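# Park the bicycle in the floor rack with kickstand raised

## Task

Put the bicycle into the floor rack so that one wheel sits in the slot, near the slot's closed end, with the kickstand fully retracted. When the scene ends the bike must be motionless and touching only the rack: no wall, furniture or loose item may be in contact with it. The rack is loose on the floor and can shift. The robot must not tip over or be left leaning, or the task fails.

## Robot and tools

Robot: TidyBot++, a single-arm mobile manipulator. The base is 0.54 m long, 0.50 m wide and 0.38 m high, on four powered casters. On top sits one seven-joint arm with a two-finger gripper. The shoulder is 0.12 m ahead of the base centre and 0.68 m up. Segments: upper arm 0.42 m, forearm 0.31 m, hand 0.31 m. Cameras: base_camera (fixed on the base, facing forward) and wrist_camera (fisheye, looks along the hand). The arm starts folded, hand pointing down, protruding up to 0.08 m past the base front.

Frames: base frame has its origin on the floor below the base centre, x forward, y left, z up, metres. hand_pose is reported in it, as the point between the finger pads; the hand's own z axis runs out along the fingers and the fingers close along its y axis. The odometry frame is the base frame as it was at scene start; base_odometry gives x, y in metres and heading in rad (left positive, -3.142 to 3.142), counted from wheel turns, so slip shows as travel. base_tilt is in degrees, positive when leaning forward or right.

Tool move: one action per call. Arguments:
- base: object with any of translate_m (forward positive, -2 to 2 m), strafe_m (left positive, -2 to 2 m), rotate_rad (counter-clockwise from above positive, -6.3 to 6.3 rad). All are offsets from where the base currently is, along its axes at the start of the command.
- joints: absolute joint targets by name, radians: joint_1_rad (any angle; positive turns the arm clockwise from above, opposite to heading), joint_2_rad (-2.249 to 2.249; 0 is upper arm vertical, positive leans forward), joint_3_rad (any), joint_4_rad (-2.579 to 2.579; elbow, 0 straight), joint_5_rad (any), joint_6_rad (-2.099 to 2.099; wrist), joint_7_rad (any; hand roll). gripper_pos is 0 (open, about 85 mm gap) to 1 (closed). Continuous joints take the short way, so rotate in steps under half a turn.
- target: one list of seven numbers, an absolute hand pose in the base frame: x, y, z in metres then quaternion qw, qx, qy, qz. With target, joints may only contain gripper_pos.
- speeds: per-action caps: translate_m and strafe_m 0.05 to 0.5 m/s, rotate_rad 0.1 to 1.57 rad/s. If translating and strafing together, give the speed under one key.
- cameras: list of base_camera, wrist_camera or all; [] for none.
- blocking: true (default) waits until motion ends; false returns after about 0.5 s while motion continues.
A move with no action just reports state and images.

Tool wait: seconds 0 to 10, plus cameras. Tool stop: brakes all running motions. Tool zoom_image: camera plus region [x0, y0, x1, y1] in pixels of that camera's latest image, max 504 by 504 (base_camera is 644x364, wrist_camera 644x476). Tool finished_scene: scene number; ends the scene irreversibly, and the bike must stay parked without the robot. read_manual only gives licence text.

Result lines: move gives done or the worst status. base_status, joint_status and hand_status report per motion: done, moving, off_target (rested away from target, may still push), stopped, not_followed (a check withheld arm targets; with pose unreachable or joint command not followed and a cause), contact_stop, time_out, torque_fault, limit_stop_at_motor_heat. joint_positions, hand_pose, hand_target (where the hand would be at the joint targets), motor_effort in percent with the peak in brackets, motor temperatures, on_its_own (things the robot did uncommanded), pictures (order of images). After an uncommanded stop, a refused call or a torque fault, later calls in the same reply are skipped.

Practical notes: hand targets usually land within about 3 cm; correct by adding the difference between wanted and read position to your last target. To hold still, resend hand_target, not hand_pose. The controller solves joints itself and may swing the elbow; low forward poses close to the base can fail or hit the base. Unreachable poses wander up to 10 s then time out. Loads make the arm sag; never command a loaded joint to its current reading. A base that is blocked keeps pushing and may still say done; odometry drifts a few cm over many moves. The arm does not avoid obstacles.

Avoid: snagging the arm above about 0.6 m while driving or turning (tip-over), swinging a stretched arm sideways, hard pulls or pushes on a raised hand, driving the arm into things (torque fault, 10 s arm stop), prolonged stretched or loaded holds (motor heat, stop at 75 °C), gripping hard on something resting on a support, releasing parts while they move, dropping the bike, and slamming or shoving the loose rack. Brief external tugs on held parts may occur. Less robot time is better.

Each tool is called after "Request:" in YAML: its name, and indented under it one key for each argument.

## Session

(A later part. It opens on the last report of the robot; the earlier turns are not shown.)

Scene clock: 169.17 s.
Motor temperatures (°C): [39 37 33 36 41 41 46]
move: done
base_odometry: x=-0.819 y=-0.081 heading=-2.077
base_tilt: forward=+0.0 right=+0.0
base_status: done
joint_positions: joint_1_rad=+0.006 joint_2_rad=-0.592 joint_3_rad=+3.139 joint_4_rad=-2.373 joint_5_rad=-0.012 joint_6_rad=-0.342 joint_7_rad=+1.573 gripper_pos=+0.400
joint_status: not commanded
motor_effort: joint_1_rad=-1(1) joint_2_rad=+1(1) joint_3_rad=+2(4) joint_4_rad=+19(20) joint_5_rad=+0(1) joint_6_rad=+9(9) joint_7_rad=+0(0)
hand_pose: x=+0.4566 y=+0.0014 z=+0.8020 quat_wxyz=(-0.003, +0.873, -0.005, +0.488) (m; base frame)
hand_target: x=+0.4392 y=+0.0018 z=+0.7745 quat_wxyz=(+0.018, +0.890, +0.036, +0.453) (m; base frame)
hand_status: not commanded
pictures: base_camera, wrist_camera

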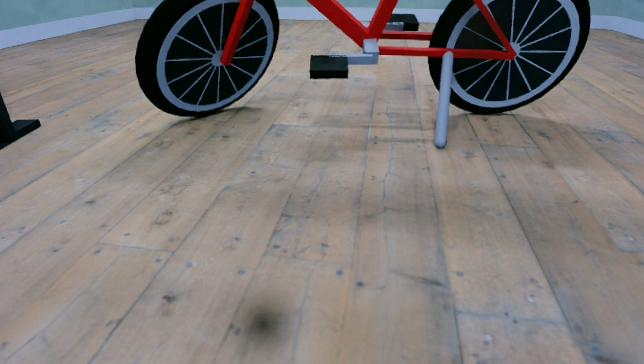

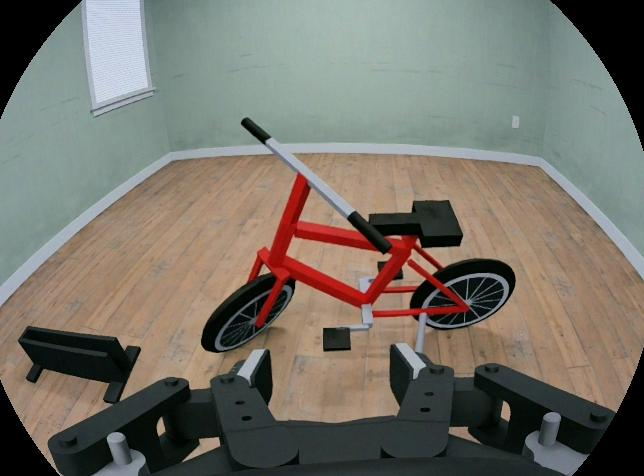

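Request:
move:
  base: {"translate_m": 0.29, "strafe_m": 0.97}
  joints: {"joint_2_rad": 1.494, "joint_4_rad": -1.433, "joint_6_rad": -0.12, "gripper_pos": 1.0}

Request:
move:
  base: {"translate_m": 0.17}
  speeds: {"translate_m": 0.15}

Scene clock: 197.87 s.
Motor temperatures (°C): [39 37 33 36 41 41 46]
move: done
base_odometry: x=-0.111 y=-0.805 heading=-2.077
base_tilt: forward=-0.1 right=+0.1
base_status: done
joint_positions: joint_1_rad=-0.002 joint_2_rad=+1.492 joint_3_rad=+3.139 joint_4_rad=-1.458 joint_5_rad=-0.012 joint_6_rad=-0.193 joint_7_rad=+1.573 gripper_pos=+0.999
joint_status: all done
motor_effort: joint_1_rad=-1(3) joint_2_rad=-38(41) joint_3_rad=+0(4) joint_4_rad=+2(21) joint_5_rad=+0(1) joint_6_rad=+1(9) joint_7_rad=+0(0)
hand_pose: x=+0.5976 y=+0.0045 z=+0.0951 quat_wxyz=(-0.002, +1.000, -0.004, -0.001) (m; base frame)
hand_target: x=+0.6349 y=+0.0023 z=+0.0971 quat_wxyz=(+0.001, +0.998, +0.040, +0.047) (m; base frame)
hand_status: not commanded
pictures: base_camera, wrist_camera

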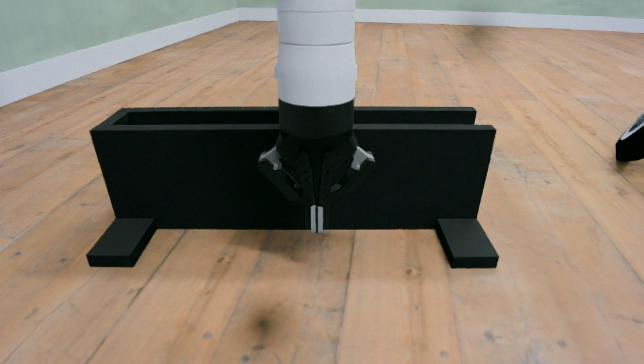

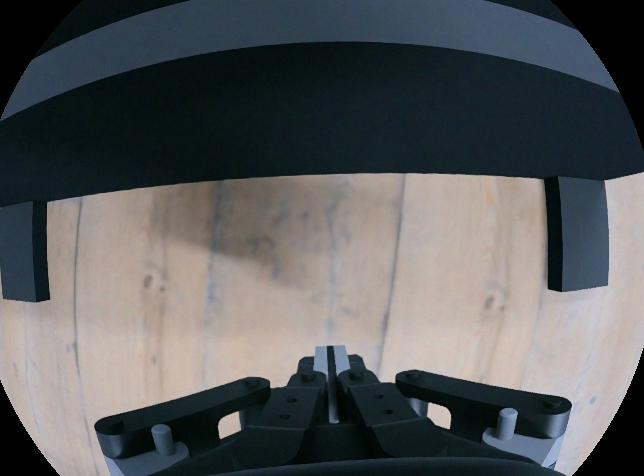

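Scene clock: 199.63 s.
Motor temperatures (°C): [39 37 33 36 41 41 46]
move: done
base_odometry: x=-0.193 y=-0.954 heading=-2.077
base_tilt: forward=+0.0 right=+0.1
base_status: done
joint_positions: joint_1_rad=-0.002 joint_2_rad=+1.499 joint_3_rad=+3.139 joint_4_rad=-1.453 joint_5_rad=-0.012 joint_6_rad=-0.189 joint_7_rad=+1.574 gripper_pos=+0.999
joint_status: not commanded
motor_effort: joint_1_rad=-1(1) joint_2_rad=-39(41) joint_3_rad=+0(2) joint_4_rad=+1(7) joint_5_rad=+0(1) joint_6_rad=+0(4) joint_7_rad=+0(0)
hand_pose: x=+0.5984 y=+0.0045 z=+0.0922 quat_wxyz=(-0.002, +1.000, -0.004, +0.000) (m; base frame)
hand_target: x=+0.6349 y=+0.0023 z=+0.0971 quat_wxyz=(+0.001, +0.998, +0.040, +0.047) (m; base frame)
hand_status: not commanded
pictures: base_camera, wrist_camera

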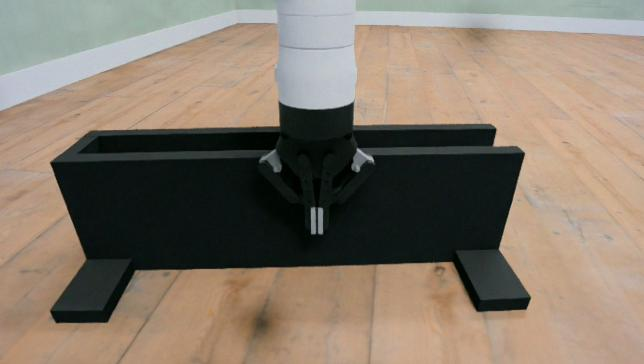

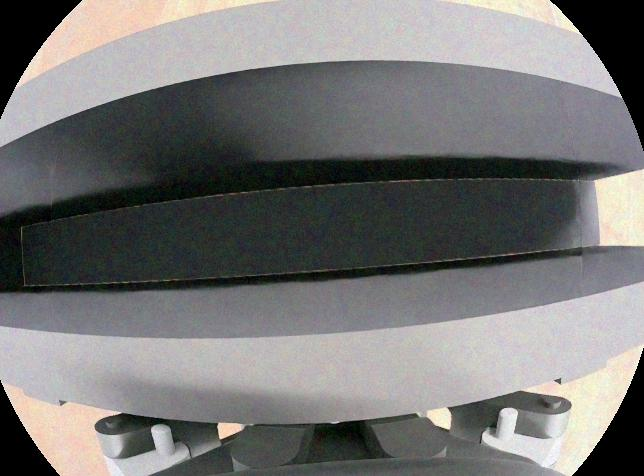

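Request:
move:
  base: {"translate_m": -0.1}
  joints: {"gripper_pos": 0.2}
  cameras: ["base_camera"]

Request:
move:
  base: {"translate_m": -0.261, "strafe_m": -0.97}
  joints: {"joint_1_rad": 0.0, "joint_2_rad": 0.6, "joint_3_rad": 3.14, "joint_4_rad": -0.54, "joint_6_rad": -2.05, "joint_7_rad": 2.24}

Scene clock: 235.20 s.
Motor temperatures (°C): [39 37 33 36 41 41 46]
move: done
base_odometry: x=-0.145 y=-0.866 heading=-2.077
base_tilt: forward=-0.1 right=+0.0
base_status: done
joint_positions: joint_1_rad=-0.002 joint_2_rad=+1.499 joint_3_rad=+3.139 joint_4_rad=-1.448 joint_5_rad=-0.012 joint_6_rad=-0.186 joint_7_rad=+1.574 gripper_pos=+0.200
joint_status: all done
motor_effort: joint_1_rad=-1(2) joint_2_rad=-38(40) joint_3_rad=+0(1) joint_4_rad=+2(4) joint_5_rad=+0(1) joint_6_rad=+0(2) joint_7_rad=+0(0)
hand_pose: x=+0.6019 y=+0.0045 z=+0.0923 quat_wxyz=(-0.002, +1.000, -0.004, +0.004) (m; base frame)
hand_target: x=+0.6349 y=+0.0023 z=+0.0971 quat_wxyz=(+0.001, +0.998, +0.040, +0.047) (m; base frame)
hand_status: not commanded
pictures: base_camera

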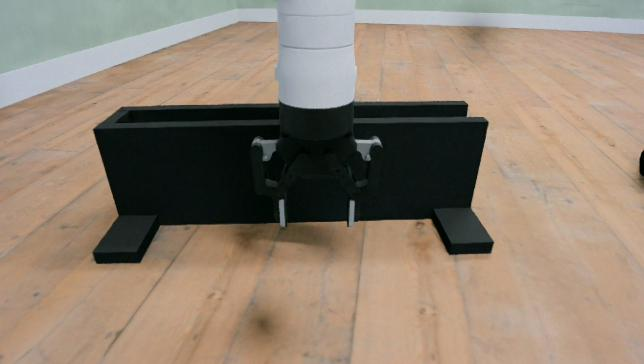

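Scene clock: 238.37 s.
Motor temperatures (°C): [39 37 33 36 41 41 46]
move: done
base_odometry: x=-0.867 y=-0.168 heading=-2.077
base_tilt: forward=-0.1 right=+0.0
base_status: done
joint_positions: joint_1_rad=+0.003 joint_2_rad=+0.598 joint_3_rad=+3.139 joint_4_rad=-0.555 joint_5_rad=-0.012 joint_6_rad=-1.976 joint_7_rad=+2.162 gripper_pos=+0.200
joint_status: all done
motor_effort: joint_1_rad=-1(4) joint_2_rad=-35(47) joint_3_rad=+1(3) joint_4_rad=+14(16) joint_5_rad=+0(1) joint_6_rad=+1(3) joint_7_rad=+0(1)
hand_pose: x=+0.6473 y=+0.0042 z=+0.8458 quat_wxyz=(-0.004, +0.956, +0.293, +0.008) (m; base frame)
hand_target: x=+0.6271 y=+0.0019 z=+0.8494 quat_wxyz=(-0.008, +0.944, +0.329, -0.023) (m; base frame)
hand_status: not commanded
pictures: base_camera, wrist_camera

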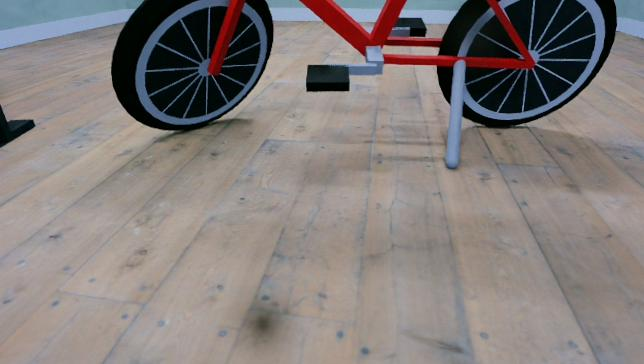

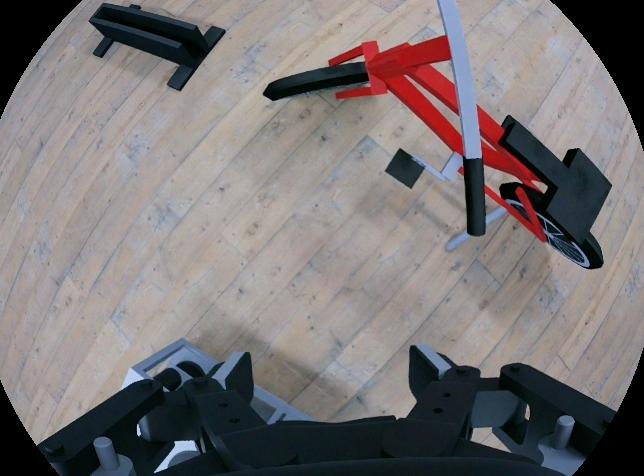

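Request:
move:
  base: {"translate_m": 0.25}
  speeds: {"translate_m": 0.25}
  joints: {"joint_7_rad": 2.33}

Scene clock: 251.87 s.
Motor temperatures (°C): [39 38 33 36 41 41 46]
move: done
base_odometry: x=-0.988 y=-0.387 heading=-2.077
base_tilt: forward=-0.1 right=+0.0
base_status: done
joint_positions: joint_1_rad=+0.003 joint_2_rad=+0.604 joint_3_rad=+3.139 joint_4_rad=-0.555 joint_5_rad=-0.012 joint_6_rad=-1.982 joint_7_rad=+2.268 gripper_pos=+0.200
joint_status: all done
motor_effort: joint_1_rad=-1(1) joint_2_rad=-35(37) joint_3_rad=+0(2) joint_4_rad=+13(15) joint_5_rad=+0(0) joint_6_rad=+1(2) joint_7_rad=+0(1)
hand_pose: x=+0.6463 y=+0.0042 z=+0.8428 quat_wxyz=(-0.006, +0.939, +0.344, +0.003) (m; base frame)
hand_target: x=+0.6271 y=+0.0019 z=+0.8494 quat_wxyz=(-0.009, +0.928, +0.371, -0.022) (m; base frame)
hand_status: not commanded
pictures: base_camera, wrist_camera

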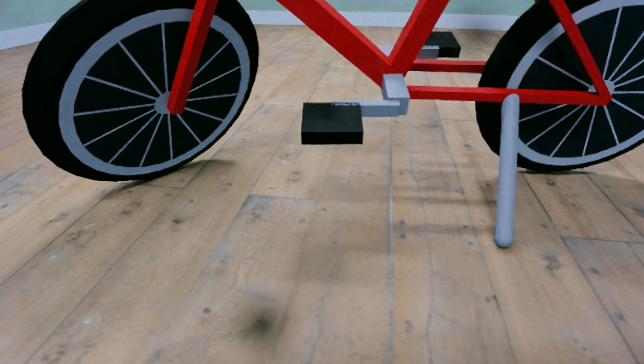

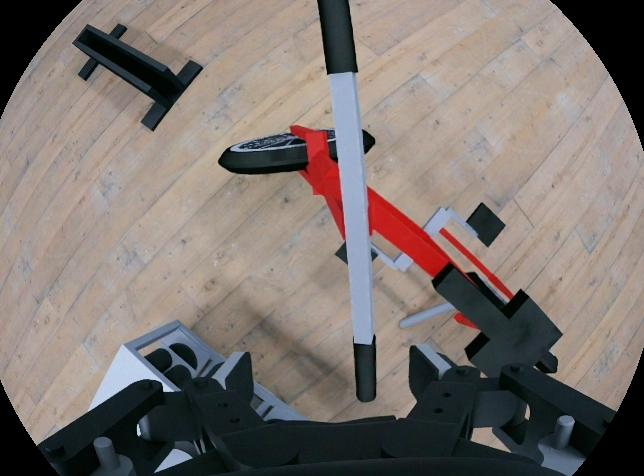

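Request:
move:
  base: {"translate_m": 0.081, "strafe_m": 0.008}
  joints: {"joint_7_rad": 2.467}

Request:
move:
  joints: {"joint_2_rad": 0.527, "joint_4_rad": -1.052, "joint_6_rad": -1.50}

Scene clock: 271.77 s.
Motor temperatures (°C): [39 38 33 36 41 41 46]
move: done
base_odometry: x=-1.021 y=-0.461 heading=-2.077
base_tilt: forward=-0.1 right=+0.0
base_status: done
joint_positions: joint_1_rad=+0.003 joint_2_rad=+0.609 joint_3_rad=+3.139 joint_4_rad=-0.555 joint_5_rad=-0.012 joint_6_rad=-1.984 joint_7_rad=+2.414 gripper_pos=+0.200
joint_status: all done
motor_effort: joint_1_rad=-1(3) joint_2_rad=-35(38) joint_3_rad=+1(2) joint_4_rad=+13(15) joint_5_rad=+0(0) joint_6_rad=+1(2) joint_7_rad=+0(1)
hand_pose: x=+0.6466 y=+0.0042 z=+0.8399 quat_wxyz=(-0.007, +0.912, +0.411, +0.000) (m; base frame)
hand_target: x=+0.6271 y=+0.0019 z=+0.8494 quat_wxyz=(-0.011, +0.901, +0.434, -0.022) (m; base frame)
hand_status: not commanded
pictures: base_camera, wrist_camera

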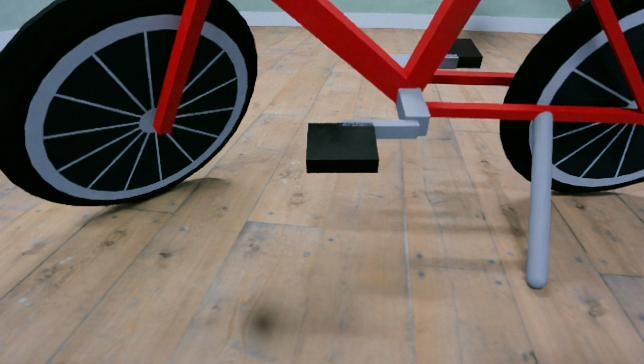

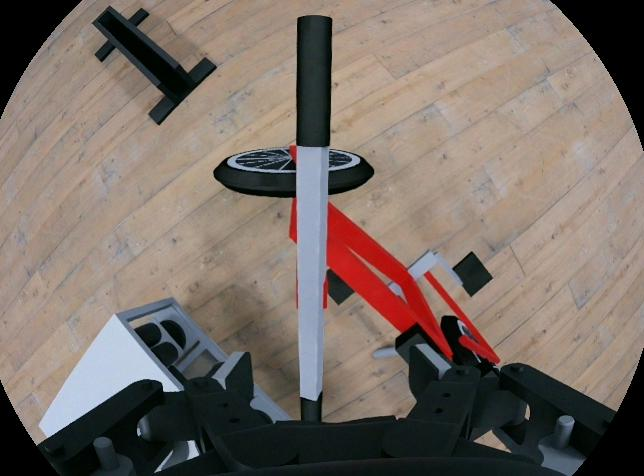

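Scene clock: 273.80 s.
Motor temperatures (°C): [39 38 33 36 41 41 46]
move: done
base_odometry: x=-1.021 y=-0.461 heading=-2.077
base_tilt: forward=-0.1 right=+0.1
base_status: not commanded
joint_positions: joint_1_rad=+0.003 joint_2_rad=+0.552 joint_3_rad=+3.139 joint_4_rad=-1.024 joint_5_rad=-0.012 joint_6_rad=-1.575 joint_7_rad=+2.414 gripper_pos=+0.200
joint_status: all done
motor_effort: joint_1_rad=-1(1) joint_2_rad=-34(36) joint_3_rad=+1(2) joint_4_rad=+15(17) joint_5_rad=+0(0) joint_6_rad=+0(2) joint_7_rad=+0(0)
hand_pose: x=+0.6510 y=+0.0047 z=+0.7270 quat_wxyz=(-0.008, +0.913, +0.409, -0.002) (m; base frame)
hand_target: x=+0.6644 y=+0.0021 z=+0.7322 quat_wxyz=(+0.013, +0.901, +0.434, +0.028) (m; base frame)
hand_status: not commanded
pictures: base_camera, wrist_camera

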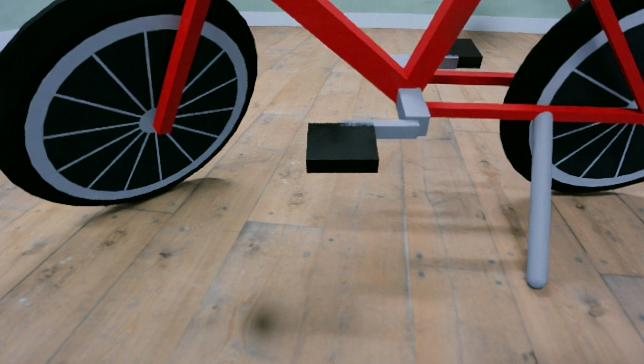

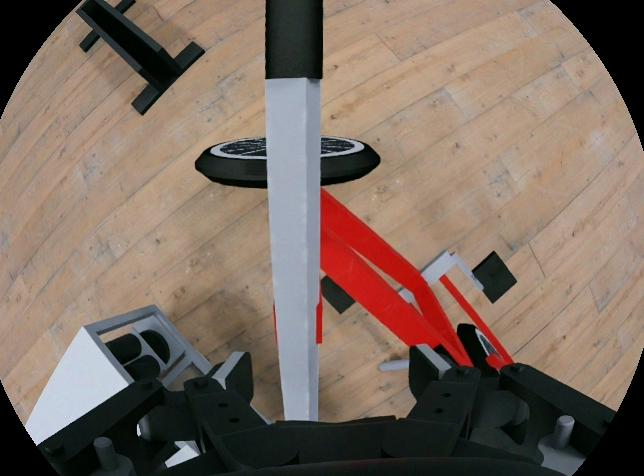

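Request:
move:
  base: {"translate_m": -0.012, "strafe_m": 0.011}

Request:
move:
  joints: {"joint_2_rad": 0.594, "joint_4_rad": -1.333, "joint_6_rad": -1.175}

Scene clock: 281.90 s.
Motor temperatures (°C): [39 38 33 36 41 41 46]
move: done
base_odometry: x=-1.005 y=-0.456 heading=-2.078
base_tilt: forward=+0.0 right=+0.0
base_status: done
joint_positions: joint_1_rad=+0.000 joint_2_rad=+0.544 joint_3_rad=+3.139 joint_4_rad=-1.026 joint_5_rad=-0.012 joint_6_rad=-1.570 joint_7_rad=+2.414 gripper_pos=+0.200
joint_status: not commanded
motor_effort: joint_1_rad=-1(4) joint_2_rad=-35(37) joint_3_rad=+1(2) joint_4_rad=+15(16) joint_5_rad=+0(1) joint_6_rad=+0(1) joint_7_rad=+0(0)
hand_pose: x=+0.6515 y=+0.0062 z=+0.7306 quat_wxyz=(-0.006, +0.912, +0.410, +0.003) (m; base frame)
hand_target: x=+0.6644 y=+0.0021 z=+0.7322 quat_wxyz=(+0.013, +0.901, +0.434, +0.028) (m; base frame)
hand_status: not commanded
pictures: base_camera, wrist_camera

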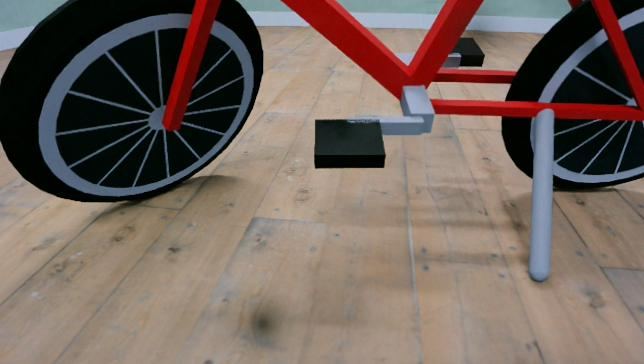

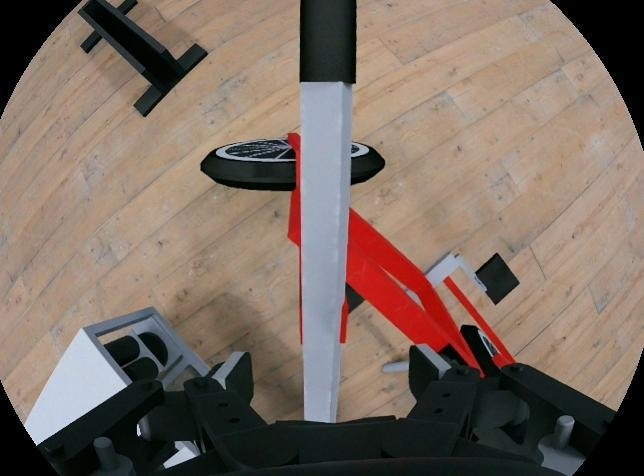

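Scene clock: 283.73 s.
Motor temperatures (°C): [39 38 33 36 41 41 46]
move: done
base_odometry: x=-1.005 y=-0.456 heading=-2.078
base_tilt: forward=-0.1 right=+0.1
base_status: not commanded
joint_positions: joint_1_rad=+0.001 joint_2_rad=+0.589 joint_3_rad=+3.139 joint_4_rad=-1.305 joint_5_rad=-0.012 joint_6_rad=-1.251 joint_7_rad=+2.414 gripper_pos=+0.200
joint_status: all done
motor_effort: joint_1_rad=-1(4) joint_2_rad=-33(37) joint_3_rad=+1(2) joint_4_rad=+14(16) joint_5_rad=+0(1) joint_6_rad=+1(3) joint_7_rad=+0(1)
hand_pose: x=+0.6498 y=+0.0057 z=+0.6206 quat_wxyz=(-0.007, +0.913, +0.408, +0.001) (m; base frame)
hand_target: x=+0.6614 y=+0.0021 z=+0.6098 quat_wxyz=(+0.008, +0.901, +0.434, +0.018) (m; base frame)
hand_status: not commanded
pictures: base_camera, wrist_camera

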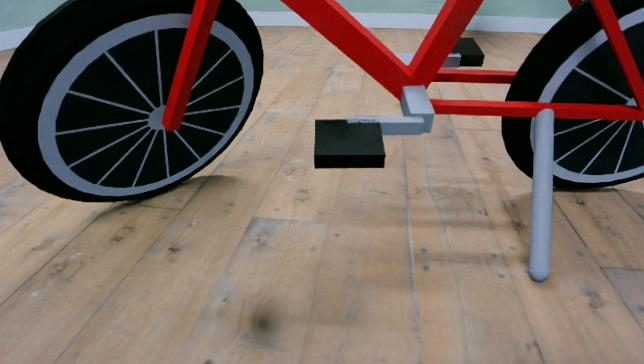

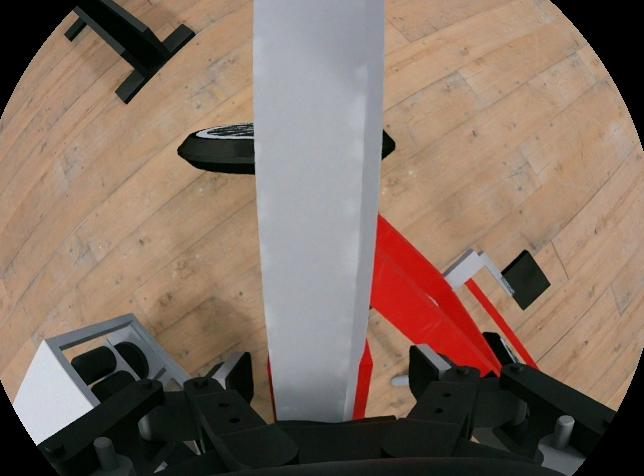

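Request:
move:
  joints: {"gripper_pos": 1.0}

Scene clock: 287.37 s.
Motor temperatures (°C): [39 38 33 36 41 41 46]
move: off_target
base_odometry: x=-1.005 y=-0.456 heading=-2.078
base_tilt: forward=-0.1 right=+0.0
base_status: not commanded
joint_positions: joint_1_rad=+0.000 joint_2_rad=+0.587 joint_3_rad=+3.137 joint_4_rad=-1.310 joint_5_rad=-0.013 joint_6_rad=-1.252 joint_7_rad=+2.434 gripper_pos=+0.563
joint_status: gripper_pos off_target (ended at +0.563, target +1.000)
motor_effort: joint_1_rad=-2(4) joint_2_rad=-30(33) joint_3_rad=+3(5) joint_4_rad=+13(15) joint_5_rad=+3(4) joint_6_rad=+7(10) joint_7_rad=-4(5)
hand_pose: x=+0.6478 y=+0.0070 z=+0.6204 quat_wxyz=(-0.008, +0.908, +0.418, +0.000) (m; base frame)
hand_target: x=+0.6614 y=+0.0021 z=+0.6098 quat_wxyz=(+0.008, +0.901, +0.434, +0.018) (m; base frame)
hand_status: not commanded
pictures: base_camera, wrist_camera

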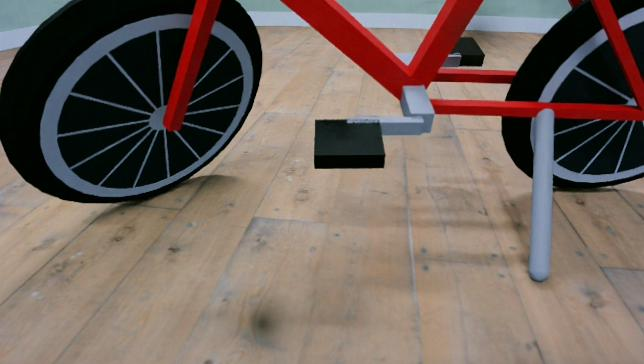

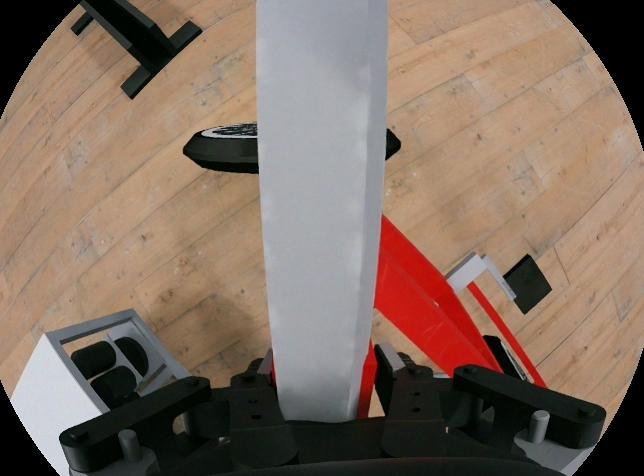

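Request:
move:
  base: {"translate_m": 0.045, "strafe_m": 0.012}
  speeds: {"translate_m": 0.06}
  joints: {"joint_2_rad": 0.575, "joint_4_rad": -1.275, "joint_6_rad": -1.30, "joint_7_rad": 2.0}

Request:
move:
  base: {"translate_m": 0.03, "strafe_m": 0.02}
  speeds: {"translate_m": 0.06}
  joints: {"joint_2_rad": 0.56, "joint_4_rad": -1.245, "joint_6_rad": -1.376, "joint_7_rad": 1.55}

Scene clock: 299.87 s.
Motor temperatures (°C): [39 38 33 36 41 41 46]
move: done
base_odometry: x=-1.017 y=-0.501 heading=-2.077
base_tilt: forward=+0.0 right=+0.0
base_status: done
joint_positions: joint_1_rad=+0.026 joint_2_rad=+0.575 joint_3_rad=+3.144 joint_4_rad=-1.311 joint_5_rad=-0.005 joint_6_rad=-1.357 joint_7_rad=+2.095 gripper_pos=+0.694
joint_status: all done
on_its_own: gripper_pos moved +0.131 toward your old target +1.000
motor_effort: joint_1_rad=-6(8) joint_2_rad=-33(34) joint_3_rad=-1(3) joint_4_rad=+23(24) joint_5_rad=-4(6) joint_6_rad=+16(17) joint_7_rad=-5(6)
hand_pose: x=+0.6149 y=-0.0107 z=+0.6277 quat_wxyz=(-0.016, +0.968, +0.245, -0.048) (m; base frame)
hand_target: x=+0.6474 y=+0.0021 z=+0.6370 quat_wxyz=(-0.001, +0.977, +0.214, -0.004) (m; base frame)
hand_status: not commanded
pictures: base_camera, wrist_camera

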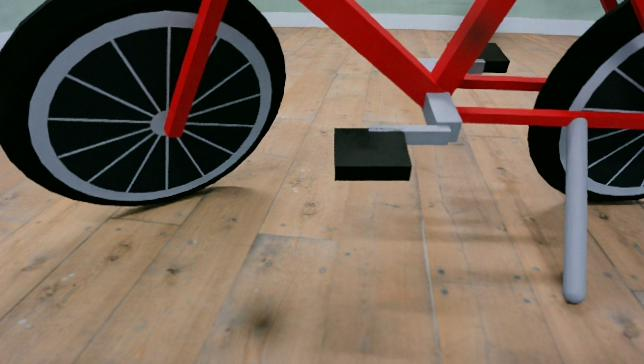

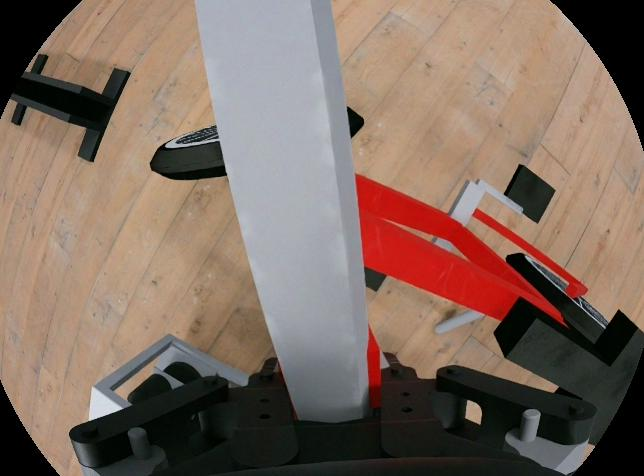

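Scene clock: 301.60 s.
Motor temperatures (°C): [39 38 33 36 41 41 46]
move: off_target
base_odometry: x=-1.014 y=-0.537 heading=-2.078
base_tilt: forward=+0.0 right=+0.1
base_status: done
joint_positions: joint_1_rad=-0.013 joint_2_rad=+0.571 joint_3_rad=+3.092 joint_4_rad=-1.306 joint_5_rad=-0.055 joint_6_rad=-1.442 joint_7_rad=+1.690 gripper_pos=+0.694
joint_status: joint_4_rad off_target (ended at -1.306, target -1.245); joint_7_rad off_target (ended at +1.690, target +1.550); the others done
motor_effort: joint_1_rad=+1(11) joint_2_rad=-35(37) joint_3_rad=+8(12) joint_4_rad=+23(26) joint_5_rad=+10(13) joint_6_rad=+16(18) joint_7_rad=-10(14)
hand_pose: x=+0.5891 y=+0.0451 z=+0.6361 quat_wxyz=(-0.043, +0.992, +0.081, -0.087) (m; base frame)
hand_target: x=+0.6360 y=+0.0021 z=+0.6543 quat_wxyz=(+0.000, +1.000, -0.010, -0.020) (m; base frame)
hand_status: not commanded
pictures: base_camera, wrist_camera

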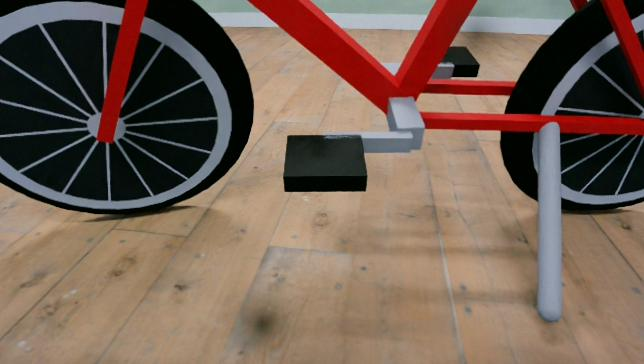

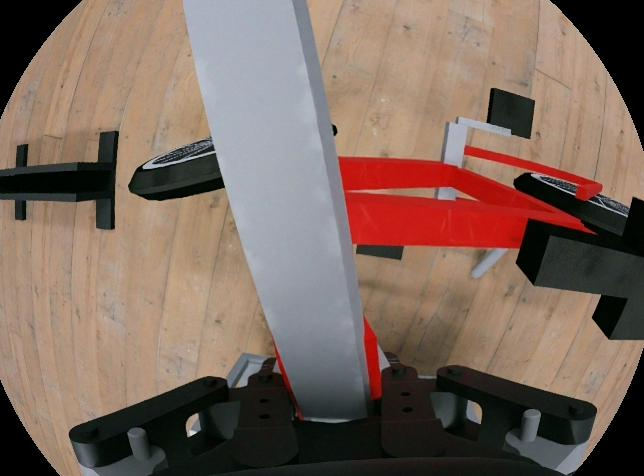

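Request:
move:
  base: {"translate_m": 0.015, "strafe_m": 0.055}
  speeds: {"strafe_m": 0.06}
  joints: {"joint_7_rad": 1.50}

Scene clock: 318.23 s.
Motor temperatures (°C): [39 38 33 36 41 41 46]
move: off_target
base_odometry: x=-0.973 y=-0.577 heading=-2.078
base_tilt: forward=+0.0 right=+0.0
base_status: done
joint_positions: joint_1_rad=-0.021 joint_2_rad=+0.563 joint_3_rad=+3.091 joint_4_rad=-1.306 joint_5_rad=-0.067 joint_6_rad=-1.451 joint_7_rad=+1.640 gripper_pos=+0.694
joint_status: joint_7_rad off_target (ended at +1.640, target +1.500)
motor_effort: joint_1_rad=+2(6) joint_2_rad=-32(36) joint_3_rad=+9(13) joint_4_rad=+21(25) joint_5_rad=+14(17) joint_6_rad=+17(19) joint_7_rad=-11(13)
hand_pose: x=+0.5861 y=+0.0534 z=+0.6409 quat_wxyz=(-0.047, +0.993, +0.061, -0.089) (m; base frame)
hand_target: x=+0.6360 y=+0.0021 z=+0.6543 quat_wxyz=(+0.000, +0.999, -0.035, -0.020) (m; base frame)
hand_status: not commanded
pictures: base_camera, wrist_camera

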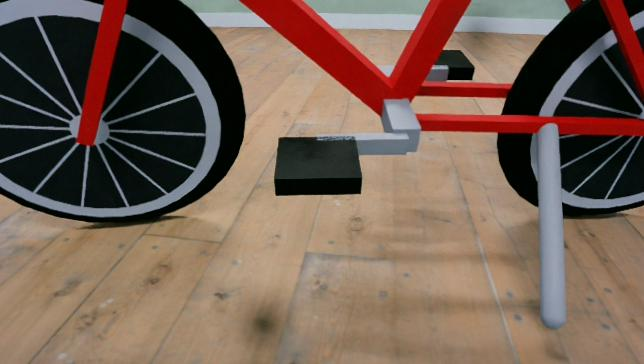

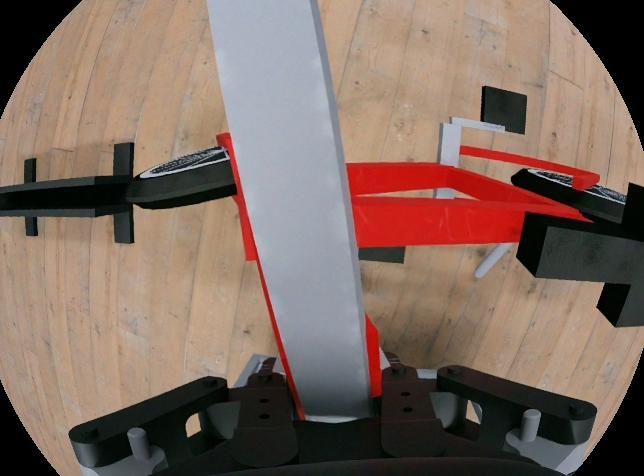

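Request:
move:
  base: {"translate_m": 0.045}
  speeds: {"translate_m": 0.08}

Scene clock: 329.53 s.
Motor temperatures (°C): [39 38 33 36 41 41 46]
move: done
base_odometry: x=-0.995 y=-0.617 heading=-2.077
base_tilt: forward=-0.1 right=+0.0
base_status: done
joint_positions: joint_1_rad=-0.009 joint_2_rad=+0.556 joint_3_rad=+3.115 joint_4_rad=-1.266 joint_5_rad=-0.060 joint_6_rad=-1.431 joint_7_rad=+1.583 gripper_pos=+0.710
joint_status: not commanded
on_its_own: joint_4_rad moved +0.039 to your old target -1.245
motor_effort: joint_1_rad=+0(4) joint_2_rad=-31(34) joint_3_rad=+3(10) joint_4_rad=+15(24) joint_5_rad=+2(14) joint_6_rad=+4(18) joint_7_rad=-3(11)
hand_pose: x=+0.6098 y=+0.0355 z=+0.6525 quat_wxyz=(-0.036, +0.998, +0.016, -0.056) (m; base frame)
hand_target: x=+0.6360 y=+0.0021 z=+0.6543 quat_wxyz=(+0.000, +0.999, -0.035, -0.020) (m; base frame)
hand_status: not commanded
pictures: base_camera, wrist_camera

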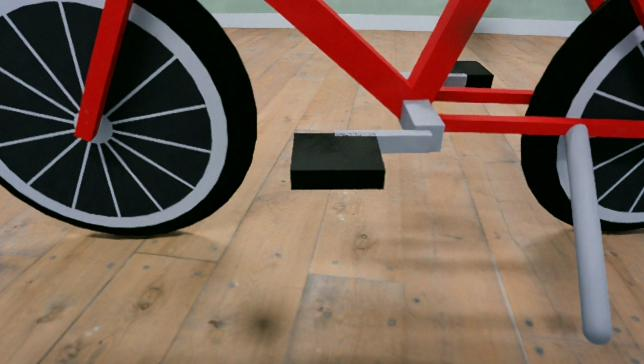

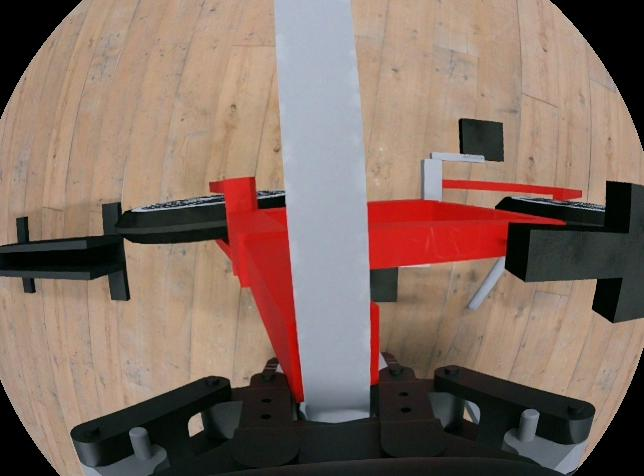

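Request:
zoom_image:
  camera: "wrist_camera"
  region: [0, 160, 260, 350]

Scaled by 1.938.

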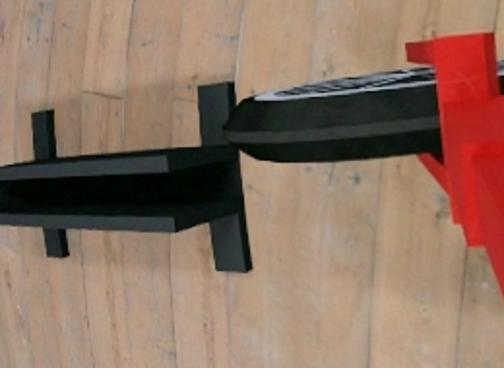

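Request:
move:
  base: {"strafe_m": 0.015}
  speeds: {"strafe_m": 0.08}
  joints: {"joint_7_rad": 1.22}

Request:
move:
  base: {"strafe_m": -0.2}
  speeds: {"strafe_m": 0.1}

Scene clock: 365.90 s.
Motor temperatures (°C): [39 38 33 36 41 41 46]
move: done
base_odometry: x=-0.982 y=-0.624 heading=-2.078
base_tilt: forward=-0.1 right=+0.0
base_status: done
joint_positions: joint_1_rad=-0.011 joint_2_rad=+0.553 joint_3_rad=+3.118 joint_4_rad=-1.264 joint_5_rad=-0.059 joint_6_rad=-1.431 joint_7_rad=+1.293 gripper_pos=+0.713
joint_status: all done
motor_effort: joint_1_rad=+0(4) joint_2_rad=-30(33) joint_3_rad=+3(5) joint_4_rad=+13(16) joint_5_rad=+3(4) joint_6_rad=+2(6) joint_7_rad=-1(4)
hand_pose: x=+0.6111 y=+0.0351 z=+0.6546 quat_wxyz=(-0.027, +0.990, -0.128, -0.058) (m; base frame)
hand_target: x=+0.6360 y=+0.0021 z=+0.6543 quat_wxyz=(+0.003, +0.985, -0.174, -0.019) (m; base frame)
hand_status: not commanded
pictures: base_camera, wrist_camera

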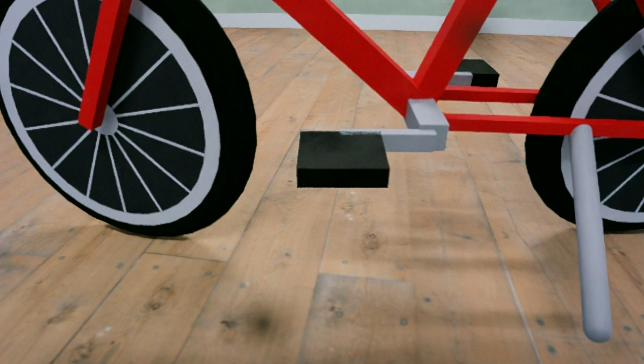

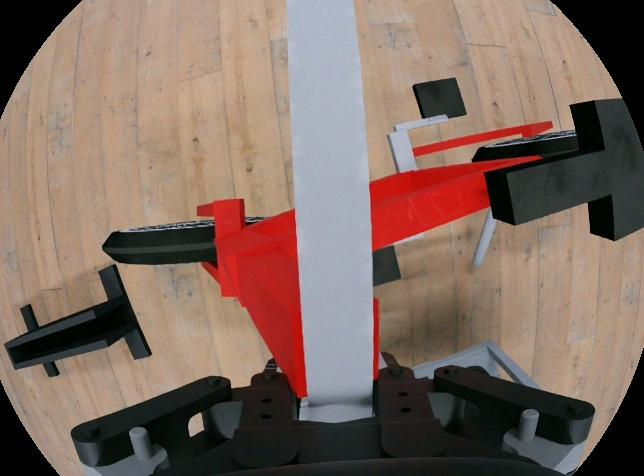

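Scene clock: 368.53 s.
Motor temperatures (°C): [39 38 33 36 41 41 46]
move: done
base_odometry: x=-1.157 y=-0.527 heading=-2.077
base_tilt: forward=+0.0 right=+0.0
base_status: done
joint_positions: joint_1_rad=+0.003 joint_2_rad=+0.550 joint_3_rad=+3.129 joint_4_rad=-1.257 joint_5_rad=-0.058 joint_6_rad=-1.431 joint_7_rad=+1.293 gripper_pos=+0.716
joint_status: not commanded
motor_effort: joint_1_rad=+1(5) joint_2_rad=-29(32) joint_3_rad=+3(6) joint_4_rad=+12(16) joint_5_rad=+3(5) joint_6_rad=+0(4) joint_7_rad=+0(1)
hand_pose: x=+0.6143 y=+0.0233 z=+0.6575 quat_wxyz=(-0.025, +0.988, -0.140, -0.053) (m; base frame)
hand_target: x=+0.6360 y=+0.0021 z=+0.6543 quat_wxyz=(+0.003, +0.985, -0.174, -0.019) (m; base frame)
hand_status: not commanded
pictures: base_camera, wrist_camera

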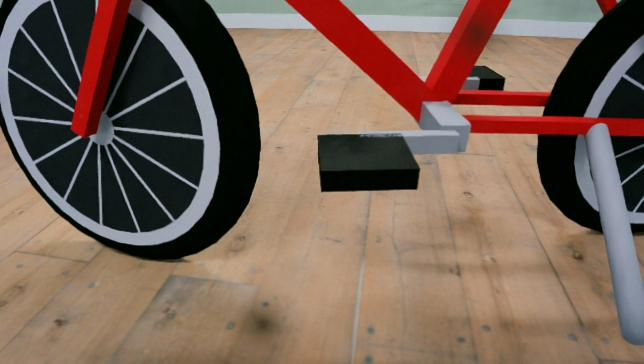

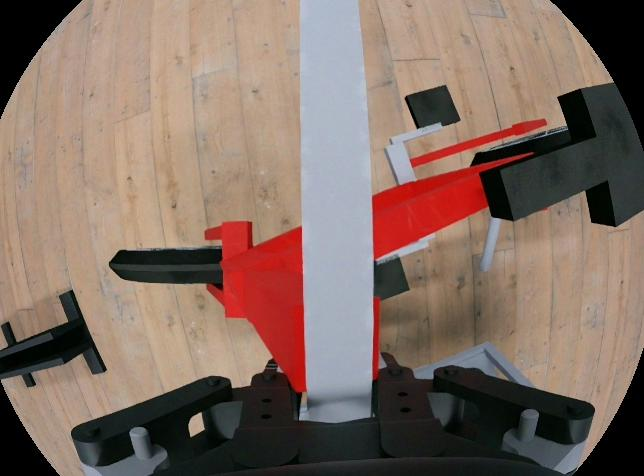

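Request:
move:
  base: {"strafe_m": 0.05}
  speeds: {"strafe_m": 0.06}
  joints: {"joint_7_rad": 1.69}

Request:
move:
  base: {"strafe_m": 0.2}
  speeds: {"strafe_m": 0.12}

Scene clock: 380.37 s.
Motor temperatures (°C): [39 38 33 36 41 41 46]
move: done
base_odometry: x=-1.113 y=-0.551 heading=-2.078
base_tilt: forward=-0.1 right=+0.0
base_status: done
joint_positions: joint_1_rad=-0.002 joint_2_rad=+0.551 joint_3_rad=+3.139 joint_4_rad=-1.257 joint_5_rad=-0.049 joint_6_rad=-1.431 joint_7_rad=+1.624 gripper_pos=+0.718
joint_status: all done
motor_effort: joint_1_rad=-2(5) joint_2_rad=-33(34) joint_3_rad=+0(5) joint_4_rad=+14(15) joint_5_rad=+0(5) joint_6_rad=+1(2) joint_7_rad=+1(1)
hand_pose: x=+0.6147 y=+0.0187 z=+0.6570 quat_wxyz=(-0.026, +0.998, +0.025, -0.048) (m; base frame)
hand_target: x=+0.6360 y=+0.0021 z=+0.6543 quat_wxyz=(-0.002, +0.998, +0.060, -0.020) (m; base frame)
hand_status: not commanded
pictures: base_camera, wrist_camera

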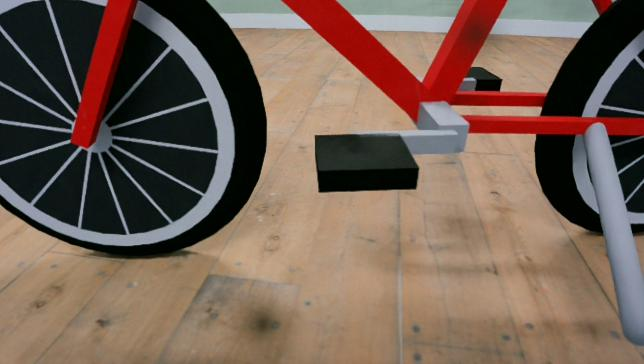

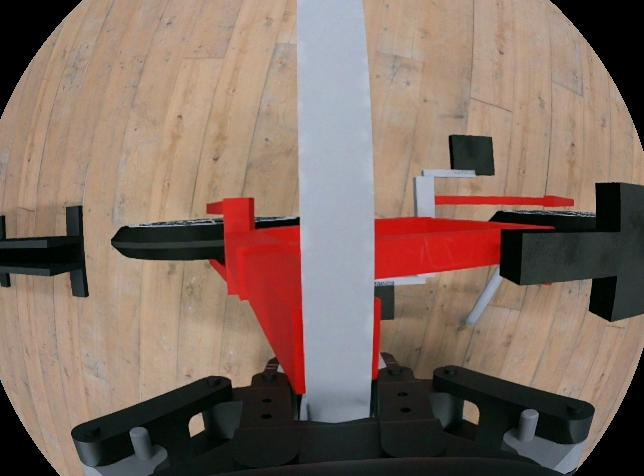

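Scene clock: 383.10 s.
Motor temperatures (°C): [39 38 33 36 41 41 46]
move: done
base_odometry: x=-0.938 y=-0.649 heading=-2.077
base_tilt: forward=-0.1 right=+0.0
base_status: done
joint_positions: joint_1_rad=-0.003 joint_2_rad=+0.551 joint_3_rad=+3.136 joint_4_rad=-1.256 joint_5_rad=-0.044 joint_6_rad=-1.431 joint_7_rad=+1.624 gripper_pos=+0.719
joint_status: not commanded
motor_effort: joint_1_rad=-1(7) joint_2_rad=-31(34) joint_3_rad=+1(4) joint_4_rad=+14(15) joint_5_rad=+0(4) joint_6_rad=+0(2) joint_7_rad=+0(1)
hand_pose: x=+0.6149 y=+0.0187 z=+0.6570 quat_wxyz=(-0.024, +0.998, +0.027, -0.048) (m; base frame)
hand_target: x=+0.6360 y=+0.0021 z=+0.6543 quat_wxyz=(-0.002, +0.998, +0.060, -0.020) (m; base frame)
hand_status: not commanded
pictures: base_camera, wrist_camera

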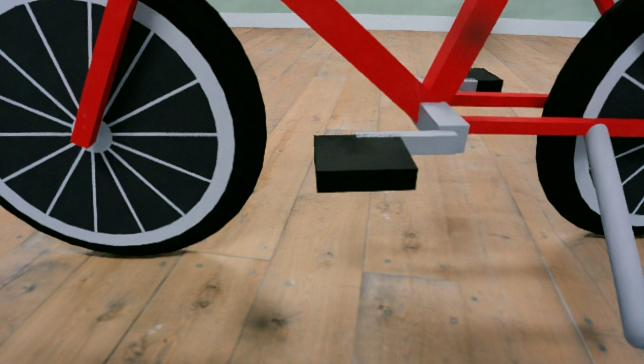

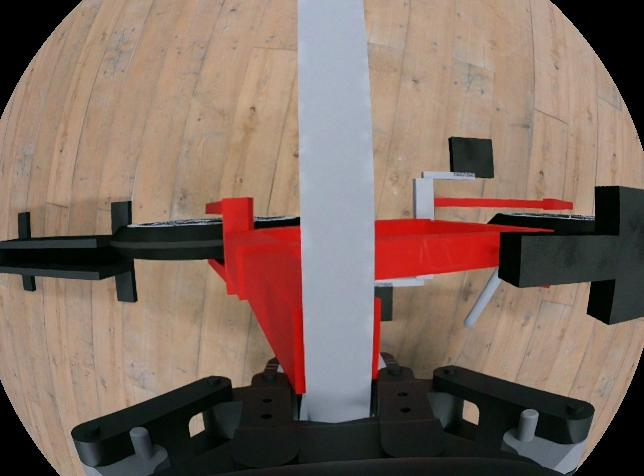

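Request:
zoom_image:
  camera: "wrist_camera"
  region: [0, 170, 260, 330]

Scaled by 1.938.

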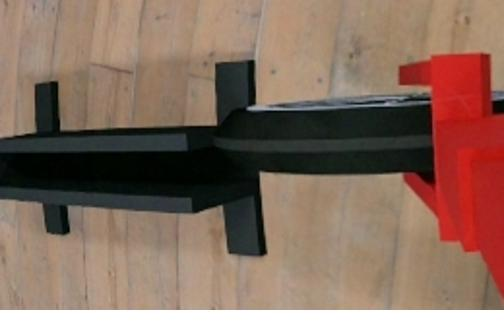

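Request:
move:
  base: {"strafe_m": 0.0, "translate_m": -0.005}
  speeds: {"strafe_m": 0.06}
  joints: {"joint_7_rad": 1.93}

Request:
move:
  base: {"strafe_m": 0.1, "translate_m": -0.01}
  speeds: {"strafe_m": 0.1}

Request:
zoom_image:
  camera: "wrist_camera"
  region: [0, 170, 260, 330]

Scene clock: 396.67 s.
Motor temperatures (°C): [39 38 33 36 41 41 46]
move: done
base_odometry: x=-0.936 y=-0.644 heading=-2.077
base_tilt: forward=-0.1 right=+0.0
base_status: done
joint_positions: joint_1_rad=+0.000 joint_2_rad=+0.554 joint_3_rad=+3.137 joint_4_rad=-1.255 joint_5_rad=-0.043 joint_6_rad=-1.430 joint_7_rad=+1.869 gripper_pos=+0.724
joint_status: all done
motor_effort: joint_1_rad=-1(5) joint_2_rad=-32(36) joint_3_rad=+0(2) joint_4_rad=+14(18) joint_5_rad=-1(2) joint_6_rad=+0(4) joint_7_rad=+0(2)
hand_pose: x=+0.6156 y=+0.0169 z=+0.6561 quat_wxyz=(-0.029, +0.988, +0.147, -0.045) (m; base frame)
hand_target: x=+0.6360 y=+0.0021 z=+0.6543 quat_wxyz=(-0.004, +0.984, +0.179, -0.019) (m; base frame)
hand_status: not commanded
pictures: base_camera, wrist_camera

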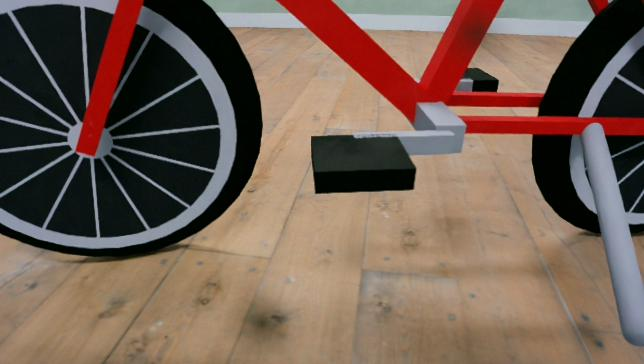

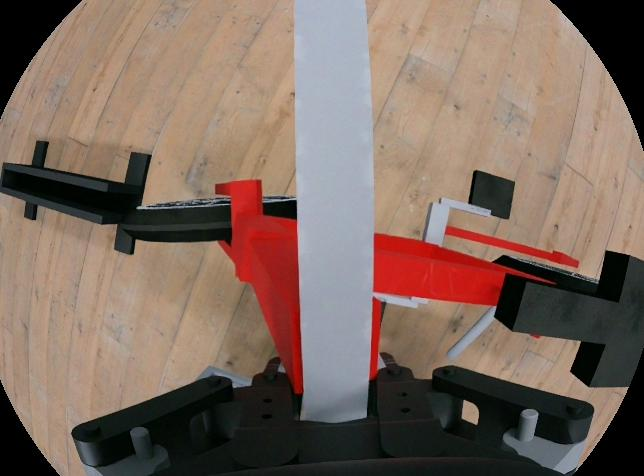

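Scene clock: 398.60 s.
Motor temperatures (°C): [39 38 33 36 41 41 46]
move: done
base_odometry: x=-0.843 y=-0.684 heading=-2.077
base_tilt: forward=+0.0 right=+0.0
base_status: done
joint_positions: joint_1_rad=-0.006 joint_2_rad=+0.553 joint_3_rad=+3.139 joint_4_rad=-1.255 joint_5_rad=-0.042 joint_6_rad=-1.430 joint_7_rad=+1.869 gripper_pos=+0.724
joint_status: not commanded
motor_effort: joint_1_rad=-1(6) joint_2_rad=-31(33) joint_3_rad=+2(5) joint_4_rad=+13(15) joint_5_rad=-1(4) joint_6_rad=+1(3) joint_7_rad=-1(1)
hand_pose: x=+0.6156 y=+0.0182 z=+0.6565 quat_wxyz=(-0.028, +0.988, +0.149, -0.044) (m; base frame)
hand_target: x=+0.6360 y=+0.0021 z=+0.6543 quat_wxyz=(-0.004, +0.984, +0.179, -0.019) (m; base frame)
hand_status: not commanded
pictures: base_camera, wrist_camera

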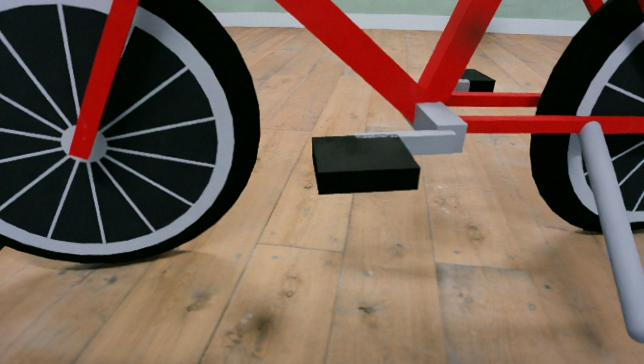

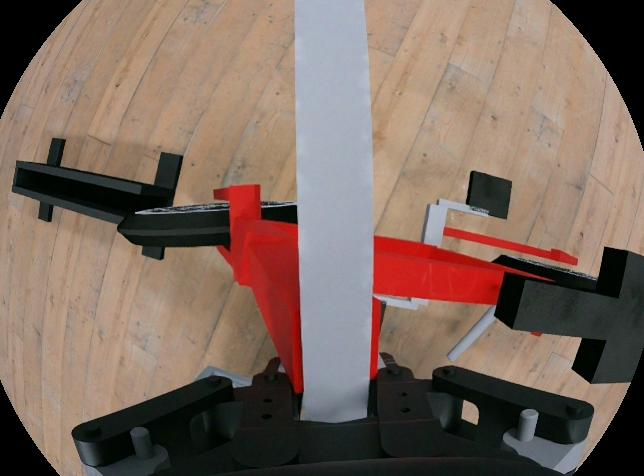

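Scaled by 1.938.

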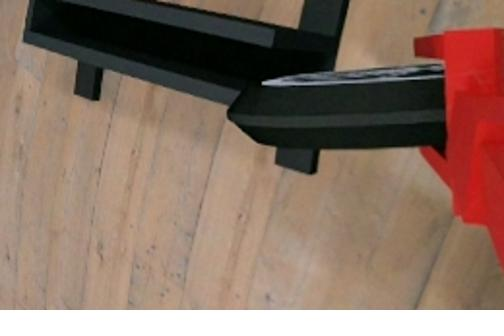

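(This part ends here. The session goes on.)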